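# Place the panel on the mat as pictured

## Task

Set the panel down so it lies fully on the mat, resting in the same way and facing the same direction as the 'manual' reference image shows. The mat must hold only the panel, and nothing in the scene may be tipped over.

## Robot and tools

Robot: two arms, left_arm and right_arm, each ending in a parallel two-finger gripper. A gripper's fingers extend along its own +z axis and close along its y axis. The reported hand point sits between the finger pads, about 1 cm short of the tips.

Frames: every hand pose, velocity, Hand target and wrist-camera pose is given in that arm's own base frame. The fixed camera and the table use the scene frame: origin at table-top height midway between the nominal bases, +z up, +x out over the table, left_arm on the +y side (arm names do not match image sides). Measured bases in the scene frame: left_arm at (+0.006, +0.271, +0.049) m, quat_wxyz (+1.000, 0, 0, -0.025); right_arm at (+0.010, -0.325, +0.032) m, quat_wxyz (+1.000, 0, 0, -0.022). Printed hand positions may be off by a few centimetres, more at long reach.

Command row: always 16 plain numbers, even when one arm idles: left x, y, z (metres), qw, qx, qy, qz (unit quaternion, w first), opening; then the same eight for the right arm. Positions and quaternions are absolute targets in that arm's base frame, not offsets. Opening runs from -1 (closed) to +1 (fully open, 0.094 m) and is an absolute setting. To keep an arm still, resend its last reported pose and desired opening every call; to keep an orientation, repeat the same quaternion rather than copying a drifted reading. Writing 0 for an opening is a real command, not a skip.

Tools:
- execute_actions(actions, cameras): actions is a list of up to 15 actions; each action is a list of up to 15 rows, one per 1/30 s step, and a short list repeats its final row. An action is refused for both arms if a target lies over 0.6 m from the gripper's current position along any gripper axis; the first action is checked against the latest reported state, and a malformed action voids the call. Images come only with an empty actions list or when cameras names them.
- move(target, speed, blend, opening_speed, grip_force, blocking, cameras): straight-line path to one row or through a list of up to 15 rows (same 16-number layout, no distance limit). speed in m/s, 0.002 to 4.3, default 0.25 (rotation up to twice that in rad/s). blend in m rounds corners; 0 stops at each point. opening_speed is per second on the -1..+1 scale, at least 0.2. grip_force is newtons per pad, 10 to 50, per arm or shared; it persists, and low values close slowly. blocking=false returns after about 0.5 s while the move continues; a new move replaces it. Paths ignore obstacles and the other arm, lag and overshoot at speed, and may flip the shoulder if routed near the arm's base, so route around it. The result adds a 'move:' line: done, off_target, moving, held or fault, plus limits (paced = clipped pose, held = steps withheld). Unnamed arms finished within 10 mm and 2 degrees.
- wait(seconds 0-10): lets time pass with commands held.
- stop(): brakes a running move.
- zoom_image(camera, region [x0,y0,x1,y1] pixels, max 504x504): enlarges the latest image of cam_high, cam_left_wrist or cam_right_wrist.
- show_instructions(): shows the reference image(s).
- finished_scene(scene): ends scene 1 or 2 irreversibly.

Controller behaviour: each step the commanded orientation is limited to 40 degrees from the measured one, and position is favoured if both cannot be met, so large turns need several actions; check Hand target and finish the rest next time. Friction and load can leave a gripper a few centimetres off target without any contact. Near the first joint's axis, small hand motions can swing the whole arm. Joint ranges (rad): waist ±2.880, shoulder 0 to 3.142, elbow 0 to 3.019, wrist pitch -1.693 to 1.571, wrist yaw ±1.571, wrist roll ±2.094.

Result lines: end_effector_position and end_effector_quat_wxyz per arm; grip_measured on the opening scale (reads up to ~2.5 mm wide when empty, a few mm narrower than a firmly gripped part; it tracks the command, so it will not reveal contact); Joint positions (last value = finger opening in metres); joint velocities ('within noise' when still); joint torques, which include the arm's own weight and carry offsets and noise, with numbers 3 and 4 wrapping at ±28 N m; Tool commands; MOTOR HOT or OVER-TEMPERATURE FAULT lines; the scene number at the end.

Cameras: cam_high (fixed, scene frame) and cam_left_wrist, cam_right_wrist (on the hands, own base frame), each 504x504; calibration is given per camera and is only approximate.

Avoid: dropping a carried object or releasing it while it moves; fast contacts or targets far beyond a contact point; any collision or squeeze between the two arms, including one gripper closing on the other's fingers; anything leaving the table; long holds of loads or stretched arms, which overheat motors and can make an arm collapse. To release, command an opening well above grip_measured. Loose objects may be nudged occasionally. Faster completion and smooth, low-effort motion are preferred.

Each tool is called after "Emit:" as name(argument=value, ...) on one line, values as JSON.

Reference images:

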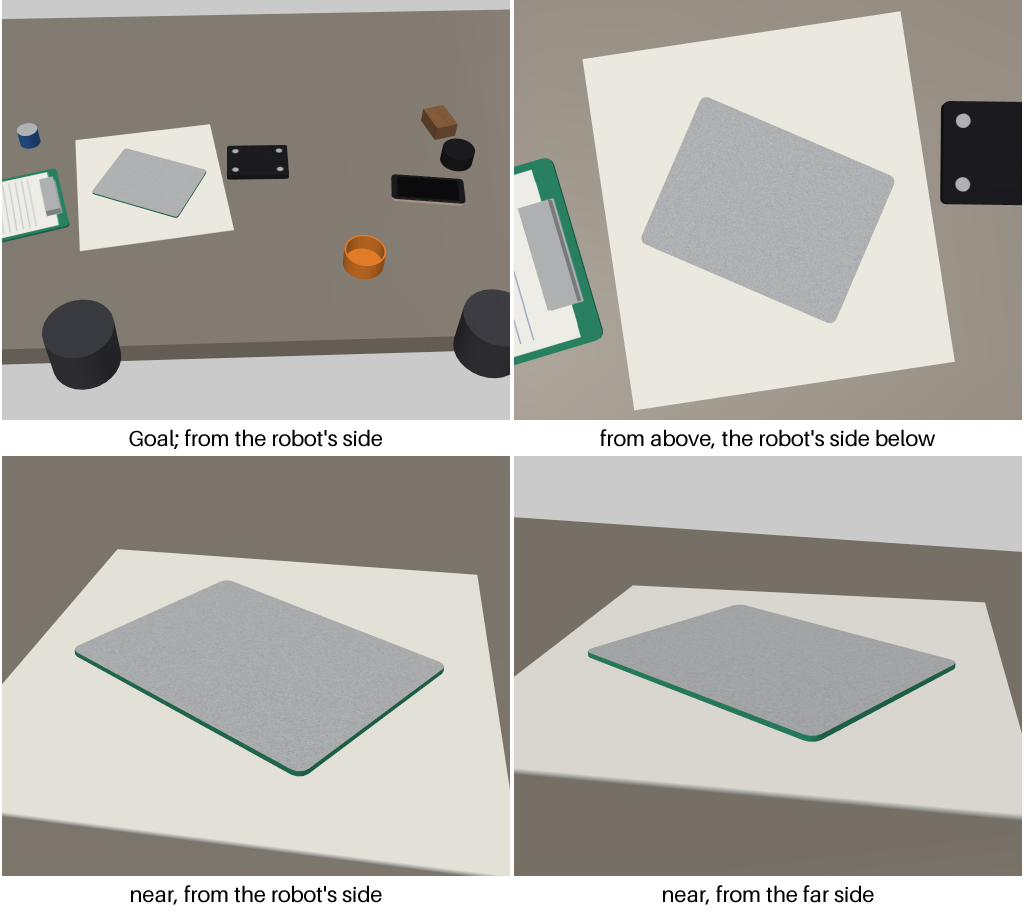

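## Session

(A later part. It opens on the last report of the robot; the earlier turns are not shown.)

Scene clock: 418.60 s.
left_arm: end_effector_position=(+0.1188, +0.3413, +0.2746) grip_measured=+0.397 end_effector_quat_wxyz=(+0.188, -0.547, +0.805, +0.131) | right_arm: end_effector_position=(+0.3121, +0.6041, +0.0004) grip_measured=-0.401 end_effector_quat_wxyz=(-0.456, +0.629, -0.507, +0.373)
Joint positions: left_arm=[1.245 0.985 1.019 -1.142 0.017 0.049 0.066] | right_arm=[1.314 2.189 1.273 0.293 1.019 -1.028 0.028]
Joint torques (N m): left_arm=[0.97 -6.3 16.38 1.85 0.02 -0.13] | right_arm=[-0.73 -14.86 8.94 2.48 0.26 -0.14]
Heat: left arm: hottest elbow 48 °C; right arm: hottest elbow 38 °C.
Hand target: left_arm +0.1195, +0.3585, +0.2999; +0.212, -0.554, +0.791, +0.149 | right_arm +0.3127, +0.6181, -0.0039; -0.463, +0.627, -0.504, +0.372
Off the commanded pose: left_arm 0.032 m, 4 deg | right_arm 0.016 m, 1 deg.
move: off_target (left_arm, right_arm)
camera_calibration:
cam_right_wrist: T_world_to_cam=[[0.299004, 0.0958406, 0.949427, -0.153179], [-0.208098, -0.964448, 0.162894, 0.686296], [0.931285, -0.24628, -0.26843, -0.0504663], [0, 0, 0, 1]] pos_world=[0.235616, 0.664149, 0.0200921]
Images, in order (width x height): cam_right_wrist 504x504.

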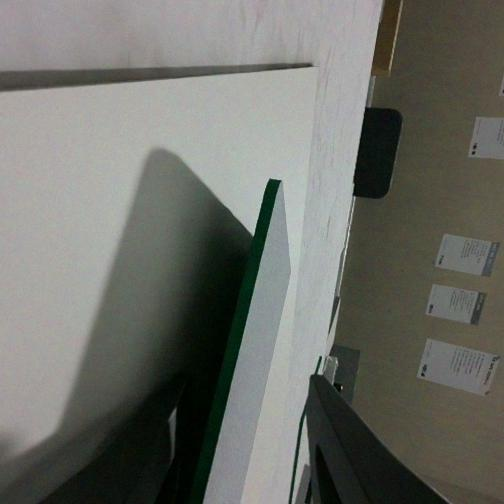

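Emit:
move(target=[0.12, 0.36, 0.30, 0.212, -0.554, 0.7913, 0.1484, 0.4, 0.313, 0.619, 0.004, 0.4639, -0.6270, 0.5033, -0.3723, 0.02], speed=0.08, opening_speed=0.5, cameras=["cam_right_wrist", "cam_high"])

Scene clock: 420.40 s.
left_arm: end_effector_position=(+0.1188, +0.3413, +0.2746) grip_measured=+0.397 end_effector_quat_wxyz=(+0.188, -0.547, +0.805, +0.131) | right_arm: end_effector_position=(+0.3136, +0.6050, +0.0042) grip_measured=+0.017 end_effector_quat_wxyz=(-0.458, +0.624, -0.508, +0.378)
Joint positions: left_arm=[1.245 0.985 1.019 -1.142 0.017 0.049 0.066] | right_arm=[1.314 2.189 1.28 0.293 1.032 -1.032 0.048]
Joint torques (N m): left_arm=[0.97 -6.24 16.36 1.85 0.03 -0.13] | right_arm=[-0.73 -17.03 8.23 1.69 -0.2 -0.12]
Heat: left arm: hottest elbow 48 °C; right arm: hottest elbow 38 °C.
Hand target: left_arm +0.1195, +0.3585, +0.2999; +0.212, -0.554, +0.791, +0.149 | right_arm +0.3128, +0.6184, +0.0041; -0.464, +0.627, -0.503, +0.372
Off the commanded pose: left_arm 0.032 m, 4 deg | right_arm 0.014 m, 1 deg.
move: off_target (left_arm, right_arm)
camera_calibration:
cam_right_wrist: T_world_to_cam=[[0.290629, 0.0908596, 0.952512, -0.151668], [-0.218917, -0.962762, 0.158633, 0.689259], [0.931456, -0.254624, -0.259916, -0.0455845], [0, 0, 0, 1]] pos_world=[0.23743, 0.665766, 0.0232778]
Images, in order (width x height): cam_high 504x504, cam_right_wrist 504x504.

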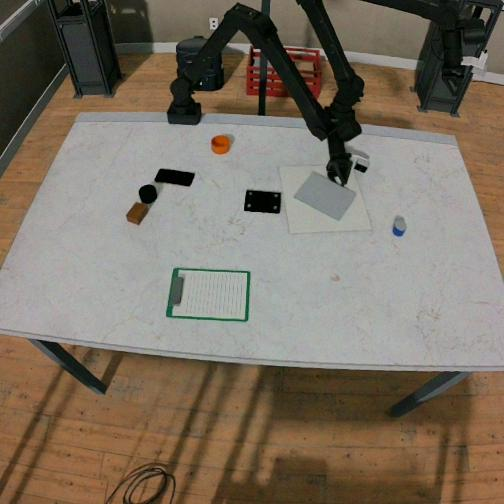

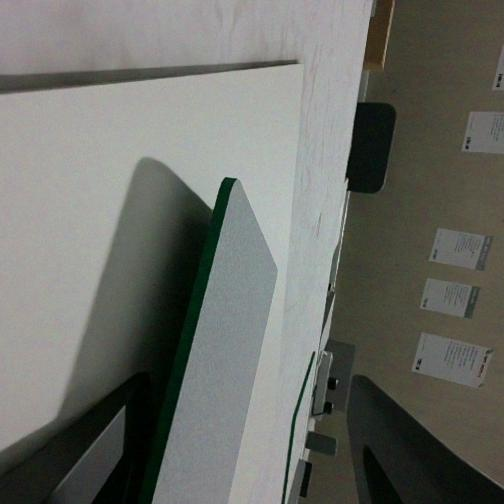

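Emit:
move(target=[[0.12, 0.36, 0.30, 0.212, -0.554, 0.7913, 0.1484, 0.4, 0.313, 0.619, 0.004, 0.4639, -0.6270, 0.5033, -0.3723, 0.2], [0.12, 0.36, 0.30, 0.212, -0.554, 0.7913, 0.1484, 0.4, 0.283, 0.662, 0.006, 0.4639, -0.6270, 0.5033, -0.3723, 0.2]], speed=0.08, opening_speed=0.5, cameras=["cam_right_wrist", "cam_high"])

Scene clock: 423.23 s.
left_arm: end_effector_position=(+0.1188, +0.3413, +0.2746) grip_measured=+0.397 end_effector_quat_wxyz=(+0.188, -0.547, +0.805, +0.131) | right_arm: end_effector_position=(+0.2815, +0.6517, +0.0118) grip_measured=+0.198 end_effector_quat_wxyz=(-0.462, +0.631, -0.498, +0.375)
Joint positions: left_arm=[1.245 0.985 1.019 -1.142 0.017 0.049 0.066] | right_arm=[1.38 2.232 1.41 0.169 1.069 -0.993 0.056]
Joint torques (N m): left_arm=[0.97 -6.3 16.38 1.84 0.02 -0.13] | right_arm=[-1.26 -17.2 9.39 0.66 0.31 0.21]
Heat: left arm: hottest elbow 48 °C; right arm: hottest elbow 38 °C.
Hand target: left_arm +0.1195, +0.3585, +0.2999; +0.212, -0.554, +0.791, +0.149 | right_arm +0.2829, +0.6614, +0.0060; -0.464, +0.627, -0.503, +0.372
Off the commanded pose: left_arm 0.032 m, 4 deg | right_arm 0.012 m, 1 deg.
move: off_target (left_arm, right_arm)
camera_calibration:
cam_right_wrist: T_world_to_cam=[[0.28316, 0.104146, 0.953401, -0.160368], [-0.195681, -0.966902, 0.163738, 0.722056], [0.938898, -0.232926, -0.253409, -0.0181935], [0, 0, 0, 1]] pos_world=[0.203784, 0.710621, 0.0300566]
Images, in order (width x height): cam_high 504x504, cam_right_wrist 504x504.

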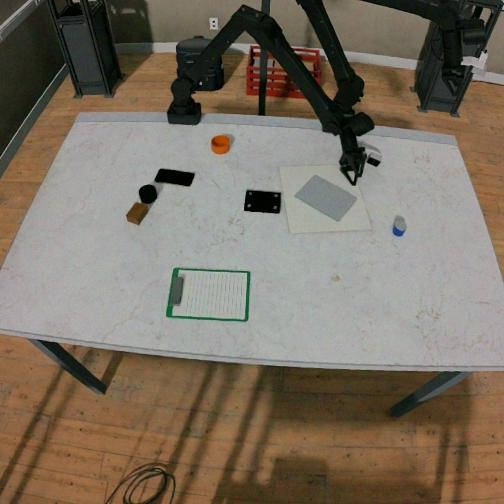

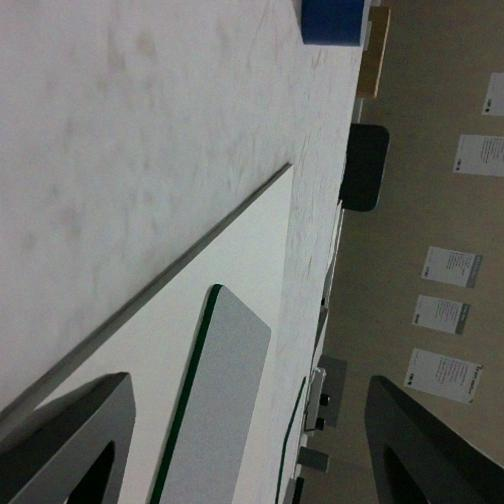

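Emit:
zoom_image(camera="cam_high", region=[250, 120, 400, 270])

Emit:
move(target=[[0.12, 0.36, 0.30, 0.212, -0.554, 0.7913, 0.1484, 0.4, 0.275, 0.67, 0.06, 0.4639, -0.6270, 0.5033, -0.3723, 0.2], [0.12, 0.36, 0.30, 0.212, -0.554, 0.7913, 0.1484, 0.4, 0.30, 0.50, 0.28, 0.4167, -0.6541, 0.5325, -0.3392, 0.2]], speed=[0.15, 0.35], blend=[0.02, 0], cameras=["cam_right_wrist", "cam_high"])

Scaled by 3.360 from the camera's 504x504 image, which has a finer 720x720 frame.

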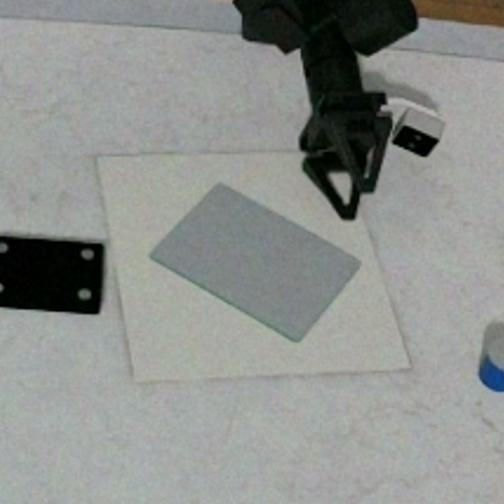

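Scene clock: 425.67 s.
left_arm: end_effector_position=(+0.1188, +0.3413, +0.2746) grip_measured=+0.397 end_effector_quat_wxyz=(+0.188, -0.547, +0.805, +0.131) | right_arm: end_effector_position=(+0.2975, +0.5005, +0.2853) grip_measured=+0.198 end_effector_quat_wxyz=(-0.422, +0.654, -0.527, +0.340)
Joint positions: left_arm=[1.245 0.985 1.019 -1.142 0.017 0.049 0.066] | right_arm=[1.275 1.51 1.231 -0.47 0.918 -0.935 0.056]
Joint torques (N m): left_arm=[0.97 -6.24 16.36 1.88 0.02 -0.13] | right_arm=[-1.85 -11.34 8.87 0.65 0.16 0.24]
Heat: left arm: hottest elbow 48 °C; right arm: hottest elbow 38 °C.
Hand target: left_arm +0.1195, +0.3585, +0.2999; +0.212, -0.554, +0.791, +0.149 | right_arm +0.2999, +0.5000, +0.2800; -0.417, +0.654, -0.532, +0.339
Off the commanded pose: left_arm 0.032 m, 4 deg | right_arm 0.006 m, 1 deg.
move: off_target (left_arm)
camera_calibration:
cam_right_wrist: T_world_to_cam=[[0.404652, 0.114328, 0.907296, -0.438067], [-0.182102, -0.96221, 0.202464, 0.516754], [0.896156, -0.247148, -0.36854, 0.0535666], [0, 0, 0, 1]] pos_world=[0.223362, 0.560548, 0.312574]
Images, in order (width x height): cam_high 504x504, cam_right_wrist 504x504.

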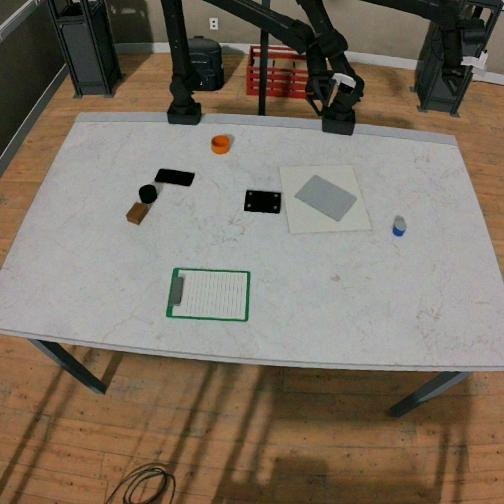

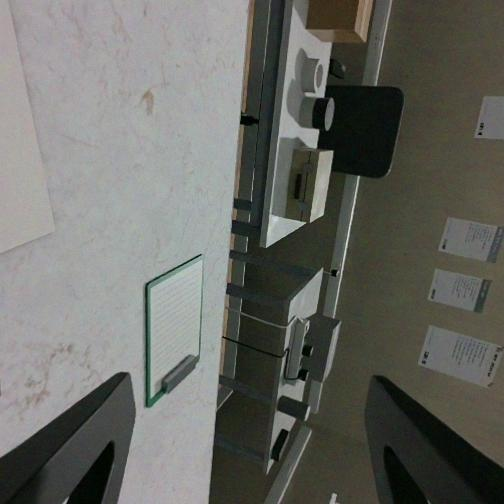

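Emit:
move(target=[[0.12, 0.36, 0.30, 0.212, -0.554, 0.7913, 0.1484, 0.4, 0.235, 0.53, 0.12, 0, -0.4886, 0.8725, 0, -1], [0.12, 0.36, 0.30, 0.212, -0.554, 0.7913, 0.1484, 0.4, 0.235, 0.535, -0.022, 0, -0.4886, 0.8725, 0, -1]], speed=[0.4, 0.15], blend=[0.02, 0], cameras=["cam_right_wrist", "cam_high"])

Scene clock: 432.87 s.
left_arm: end_effector_position=(+0.1188, +0.3413, +0.2746) grip_measured=+0.397 end_effector_quat_wxyz=(+0.188, -0.547, +0.805, +0.131) | right_arm: end_effector_position=(+0.2328, +0.5349, -0.0111) grip_measured=-0.993 end_effector_quat_wxyz=(+0.003, -0.497, +0.868, +0.001)
Joint positions: left_arm=[1.245 0.985 1.019 -1.142 0.017 0.049 0.066] | right_arm=[1.162 2.047 1.499 -1.017 0.002 0.121 0]
Joint torques (N m): left_arm=[0.91 -6.24 16.38 1.87 0.02 -0.13] | right_arm=[-1.9 -16.32 6.91 0.44 -0.18 0.14]
Heat: left arm: hottest elbow 48 °C; right arm: hottest elbow 38 °C.
Hand target: left_arm +0.1195, +0.3585, +0.2999; +0.212, -0.554, +0.791, +0.149 | right_arm +0.2349, +0.5349, -0.0218; +0.000, -0.489, +0.872, +0.000
Off the commanded pose: left_arm 0.032 m, 4 deg | right_arm 0.011 m, 1 deg.
move: off_target (left_arm, right_arm)
camera_calibration:
cam_right_wrist: T_world_to_cam=[[0.875693, -0.482834, -0.00570015, 0.0527554], [-0.434547, -0.793155, 0.426701, 0.568982], [-0.210547, -0.371183, -0.904375, 0.32888], [0, 0, 0, 1]] pos_world=[0.270297, 0.598838, 0.0549461]
Images, in order (width x height): cam_high 504x504, cam_right_wrist 504x504.

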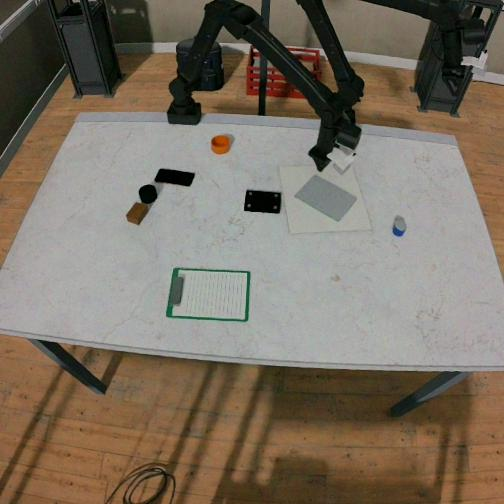

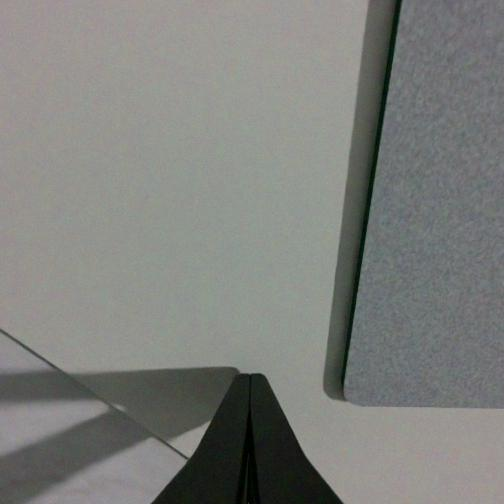

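Emit:
move(target=[[0.12, 0.36, 0.30, 0.212, -0.554, 0.7913, 0.1484, 0.4, 0.244, 0.5495, -0.030, 0, -0.4886, 0.8725, 0, -1]], speed=0.12, cameras=["cam_right_wrist"])

Scene clock: 434.43 s.
left_arm: end_effector_position=(+0.1188, +0.3413, +0.2746) grip_measured=+0.397 end_effector_quat_wxyz=(+0.188, -0.547, +0.805, +0.131) | right_arm: end_effector_position=(+0.2357, +0.5415, -0.0160) grip_measured=-0.993 end_effector_quat_wxyz=(+0.004, -0.497, +0.868, +0.001)
Joint positions: left_arm=[1.245 0.985 1.019 -1.142 0.017 0.049 0.066] | right_arm=[1.162 2.069 1.522 -1.017 0.002 0.121 0]
Joint torques (N m): left_arm=[0.97 -6.24 16.36 1.85 0.02 -0.14] | right_arm=[-2.08 -14.21 9.73 0.02 -0.19 0.1]
Heat: left arm: hottest elbow 48 °C; right arm: hottest elbow 37 °C.
Hand target: left_arm +0.1195, +0.3585, +0.2999; +0.212, -0.554, +0.791, +0.149 | right_arm +0.2437, +0.5489, -0.0297; +0.000, -0.489, +0.872, +0.000
Off the commanded pose: left_arm 0.032 m, 4 deg | right_arm 0.018 m, 1 deg.
move: off_target (left_arm, right_arm)
camera_calibration:
cam_right_wrist: T_world_to_cam=[[0.875698, -0.482825, -0.00584832, 0.0534149], [-0.434732, -0.793628, 0.425633, 0.57779], [-0.210147, -0.370183, -0.904877, 0.326854], [0, 0, 0, 1]] pos_world=[0.273096, 0.605336, 0.0501485]
Images, in order (width x height): cam_right_wrist 504x504.

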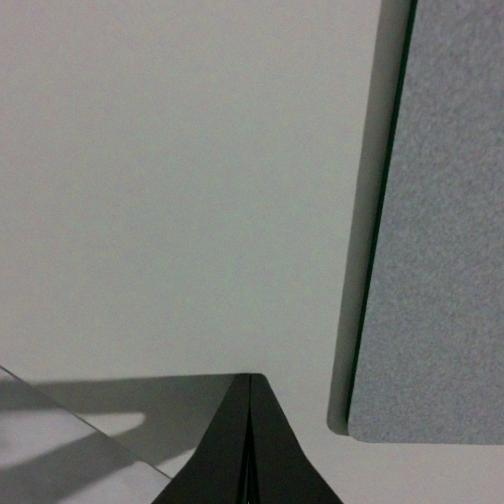

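Emit:
move(target=[[0.12, 0.36, 0.30, 0.212, -0.554, 0.7913, 0.1484, 0.4, 0.290, 0.523, -0.030, 0, -0.4886, 0.8725, 0, -1]], speed=0.1, cameras=["cam_right_wrist", "cam_high"])

Scene clock: 435.97 s.
left_arm: end_effector_position=(+0.1188, +0.3413, +0.2746) grip_measured=+0.397 end_effector_quat_wxyz=(+0.188, -0.547, +0.805, +0.131) | right_arm: end_effector_position=(+0.2688, +0.5258, -0.0160) grip_measured=-0.993 end_effector_quat_wxyz=(+0.000, -0.495, +0.869, +0.007)
Joint positions: left_arm=[1.245 0.985 1.019 -1.142 0.017 0.049 0.066] | right_arm=[1.096 2.069 1.522 -1.017 -0.011 0.06 0]
Joint torques (N m): left_arm=[0.97 -6.3 16.38 1.87 0.03 -0.13] | right_arm=[-4.19 -15.5 8.58 0.35 0.34 -0.24]
Heat: left arm: hottest elbow 48 °C; right arm: hottest elbow 38 °C.
Hand target: left_arm +0.1195, +0.3585, +0.2999; +0.212, -0.554, +0.791, +0.149 | right_arm +0.2894, +0.5222, -0.0295; +0.000, -0.489, +0.873, +0.000
Off the commanded pose: left_arm 0.032 m, 4 deg | right_arm 0.026 m, 1 deg.
move: off_target (left_arm, right_arm)
camera_calibration:
cam_right_wrist: T_world_to_cam=[[0.87303, -0.48731, -0.0186638, 0.0197164], [-0.433967, -0.793785, 0.426121, 0.579678], [-0.222468, -0.363917, -0.904474, 0.328027], [0, 0, 0, 1]] pos_world=[0.307323, 0.589122, 0.0500473]
Images, in order (width x height): cam_high 504x504, cam_right_wrist 504x504.

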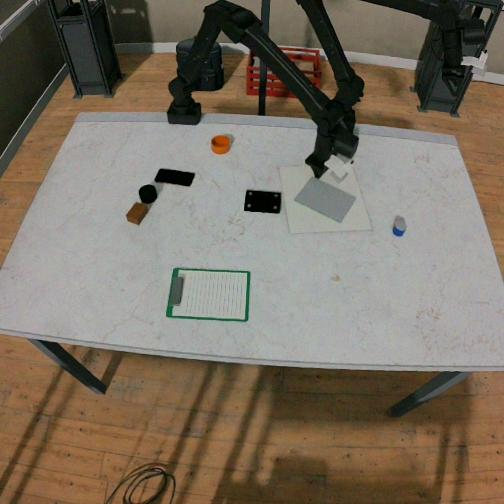

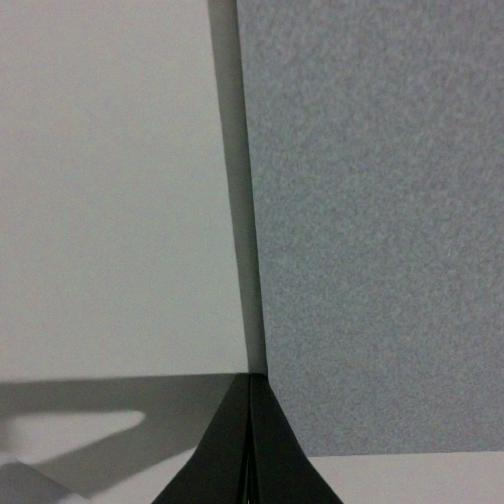

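Emit:
zoom_image(camera="cam_high", region=[250, 120, 400, 270])

Scaled by 3.360 from the camera's 504x504 image, which has a finer 720x720 frame.

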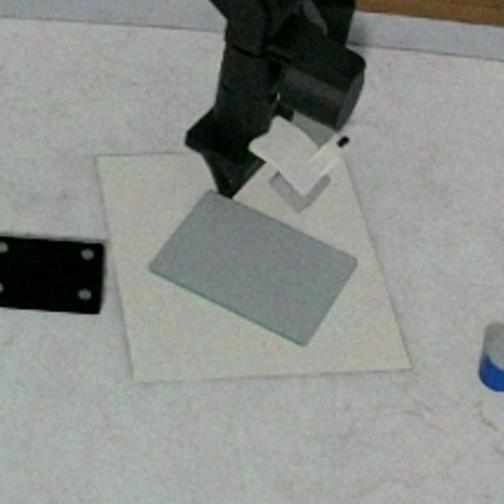

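Emit:
move(target=[[0.12, 0.36, 0.30, 0.212, -0.554, 0.7913, 0.1484, 0.4, 0.303, 0.515, -0.030, 0, -0.4886, 0.8725, 0, -1]], speed=0.1, cameras=["cam_right_wrist", "cam_high"])

Emit:
zoom_image(camera="cam_high", region=[250, 120, 400, 270])

Scene clock: 438.30 s.
left_arm: end_effector_position=(+0.1188, +0.3413, +0.2746) grip_measured=+0.397 end_effector_quat_wxyz=(+0.188, -0.547, +0.805, +0.131) | right_arm: end_effector_position=(+0.2809, +0.5195, -0.0160) grip_measured=-0.993 end_effector_quat_wxyz=(-0.001, -0.496, +0.868, +0.008)
Joint positions: left_arm=[1.245 0.985 1.019 -1.142 0.017 0.049 0.066] | right_arm=[1.072 2.069 1.522 -1.017 -0.014 0.034 0]
Joint torques (N m): left_arm=[0.91 -6.24 16.35 1.84 0.02 -0.13] | right_arm=[-4.25 -15.09 8.55 0.29 0.43 -0.21]
Heat: left arm: hottest elbow 48 °C; right arm: hottest elbow 38 °C.
Hand target: left_arm +0.1195, +0.3585, +0.2999; +0.212, -0.554, +0.791, +0.149 | right_arm +0.3022, +0.5142, -0.0295; +0.000, -0.489, +0.872, +0.000
Off the commanded pose: left_arm 0.032 m, 4 deg | right_arm 0.027 m, 1 deg.
move: off_target (left_arm, right_arm)
camera_calibration:
cam_right_wrist: T_world_to_cam=[[0.873918, -0.485593, -0.0216102, 0.00481177], [-0.431408, -0.795351, 0.425799, 0.57996], [-0.223953, -0.36279, -0.90456, 0.328326], [0, 0, 0, 1]] pos_world=[0.319524, 0.582721, 0.050148]
Images, in order (width x height): cam_high 504x504, cam_right_wrist 504x504.

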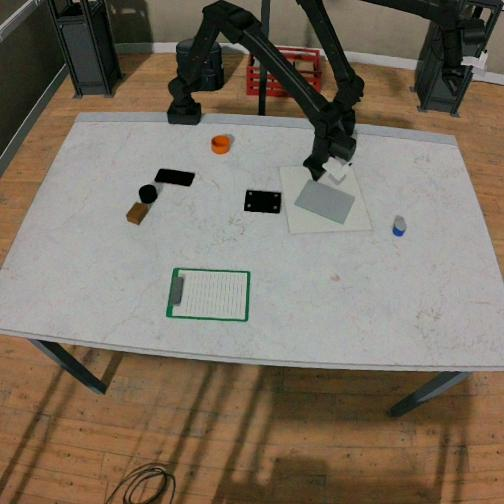

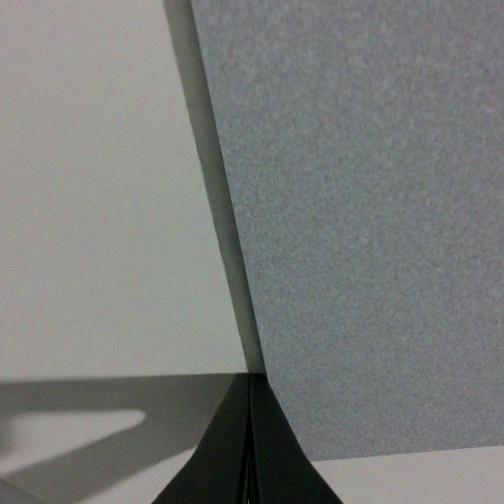

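Scaled by 3.360 from the camera's 504x504 image, which has a finer 720x720 frame.

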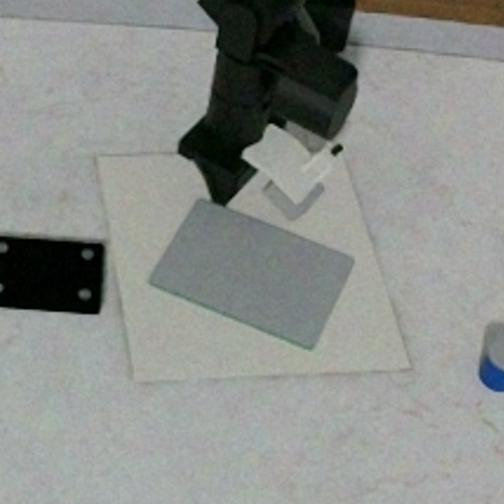

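Emit:
move(target=[[0.12, 0.36, 0.30, 0.212, -0.554, 0.7913, 0.1484, 0.4, 0.255, 0.540, -0.015, 0, -0.4886, 0.8725, 0, -1], [0.12, 0.36, 0.30, 0.212, -0.554, 0.7913, 0.1484, 0.4, 0.225, 0.50, 0.15, 0, -0.4886, 0.8725, 0, -1]], speed=[0.15, 0.3], blend=[0.01, 0], cameras=["cam_right_wrist", "cam_high"])

Emit:
zoom_image(camera="cam_high", region=[250, 120, 400, 270])

Scene clock: 440.77 s.
left_arm: end_effector_position=(+0.1188, +0.3413, +0.2746) grip_measured=+0.397 end_effector_quat_wxyz=(+0.188, -0.547, +0.805, +0.131) | right_arm: end_effector_position=(+0.2254, +0.4886, +0.1415) grip_measured=-0.993 end_effector_quat_wxyz=(-0.006, -0.492, +0.871, -0.005)
Joint positions: left_arm=[1.245 0.985 1.019 -1.142 0.017 0.049 0.066] | right_arm=[1.14 1.794 1.542 -1.334 0 0.112 0]
Joint torques (N m): left_arm=[0.91 -6.24 16.36 1.87 0.02 -0.14] | right_arm=[-0.38 -14.74 10.62 -0.65 -0.11 0.15]
Heat: left arm: hottest elbow 48 °C; right arm: hottest elbow 37 °C.
Hand target: left_arm +0.1195, +0.3585, +0.2999; +0.212, -0.554, +0.791, +0.149 | right_arm +0.2248, +0.4996, +0.1501; +0.000, -0.489, +0.872, +0.000
Off the commanded pose: left_arm 0.032 m, 4 deg | right_arm 0.014 m, 1 deg.
move: off_target (left_arm, right_arm)
camera_calibration:
cam_right_wrist: T_world_to_cam=[[0.869303, -0.494246, -0.00573688, 0.044836], [-0.440148, -0.77933, 0.445999, 0.455638], [-0.224904, -0.385183, -0.895015, 0.456928], [0, 0, 0, 1]] pos_world=[0.264337, 0.553253, 0.206001]
Images, in order (width x height): cam_high 504x504, cam_right_wrist 504x504.

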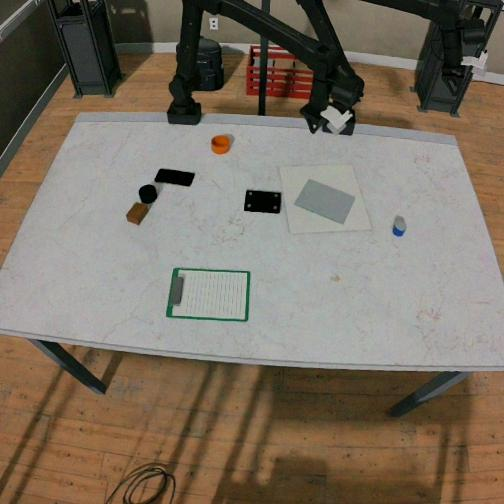

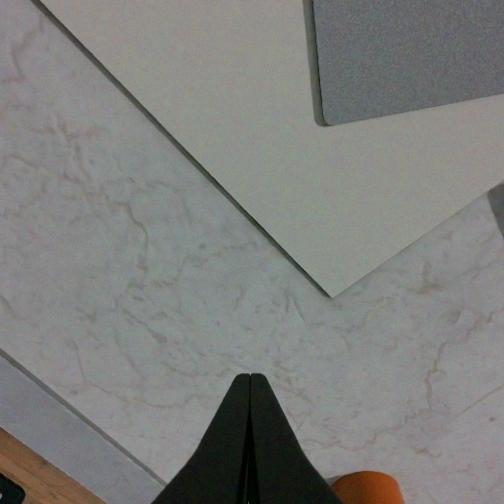

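Scaled by 3.360 from the camera's 504x504 image, which has a finer 720x720 frame.

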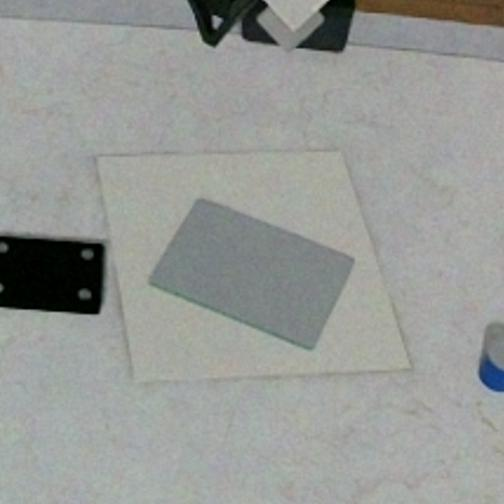

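Emit:
finished_scene(scene=1)

The scene is finished: the task was done.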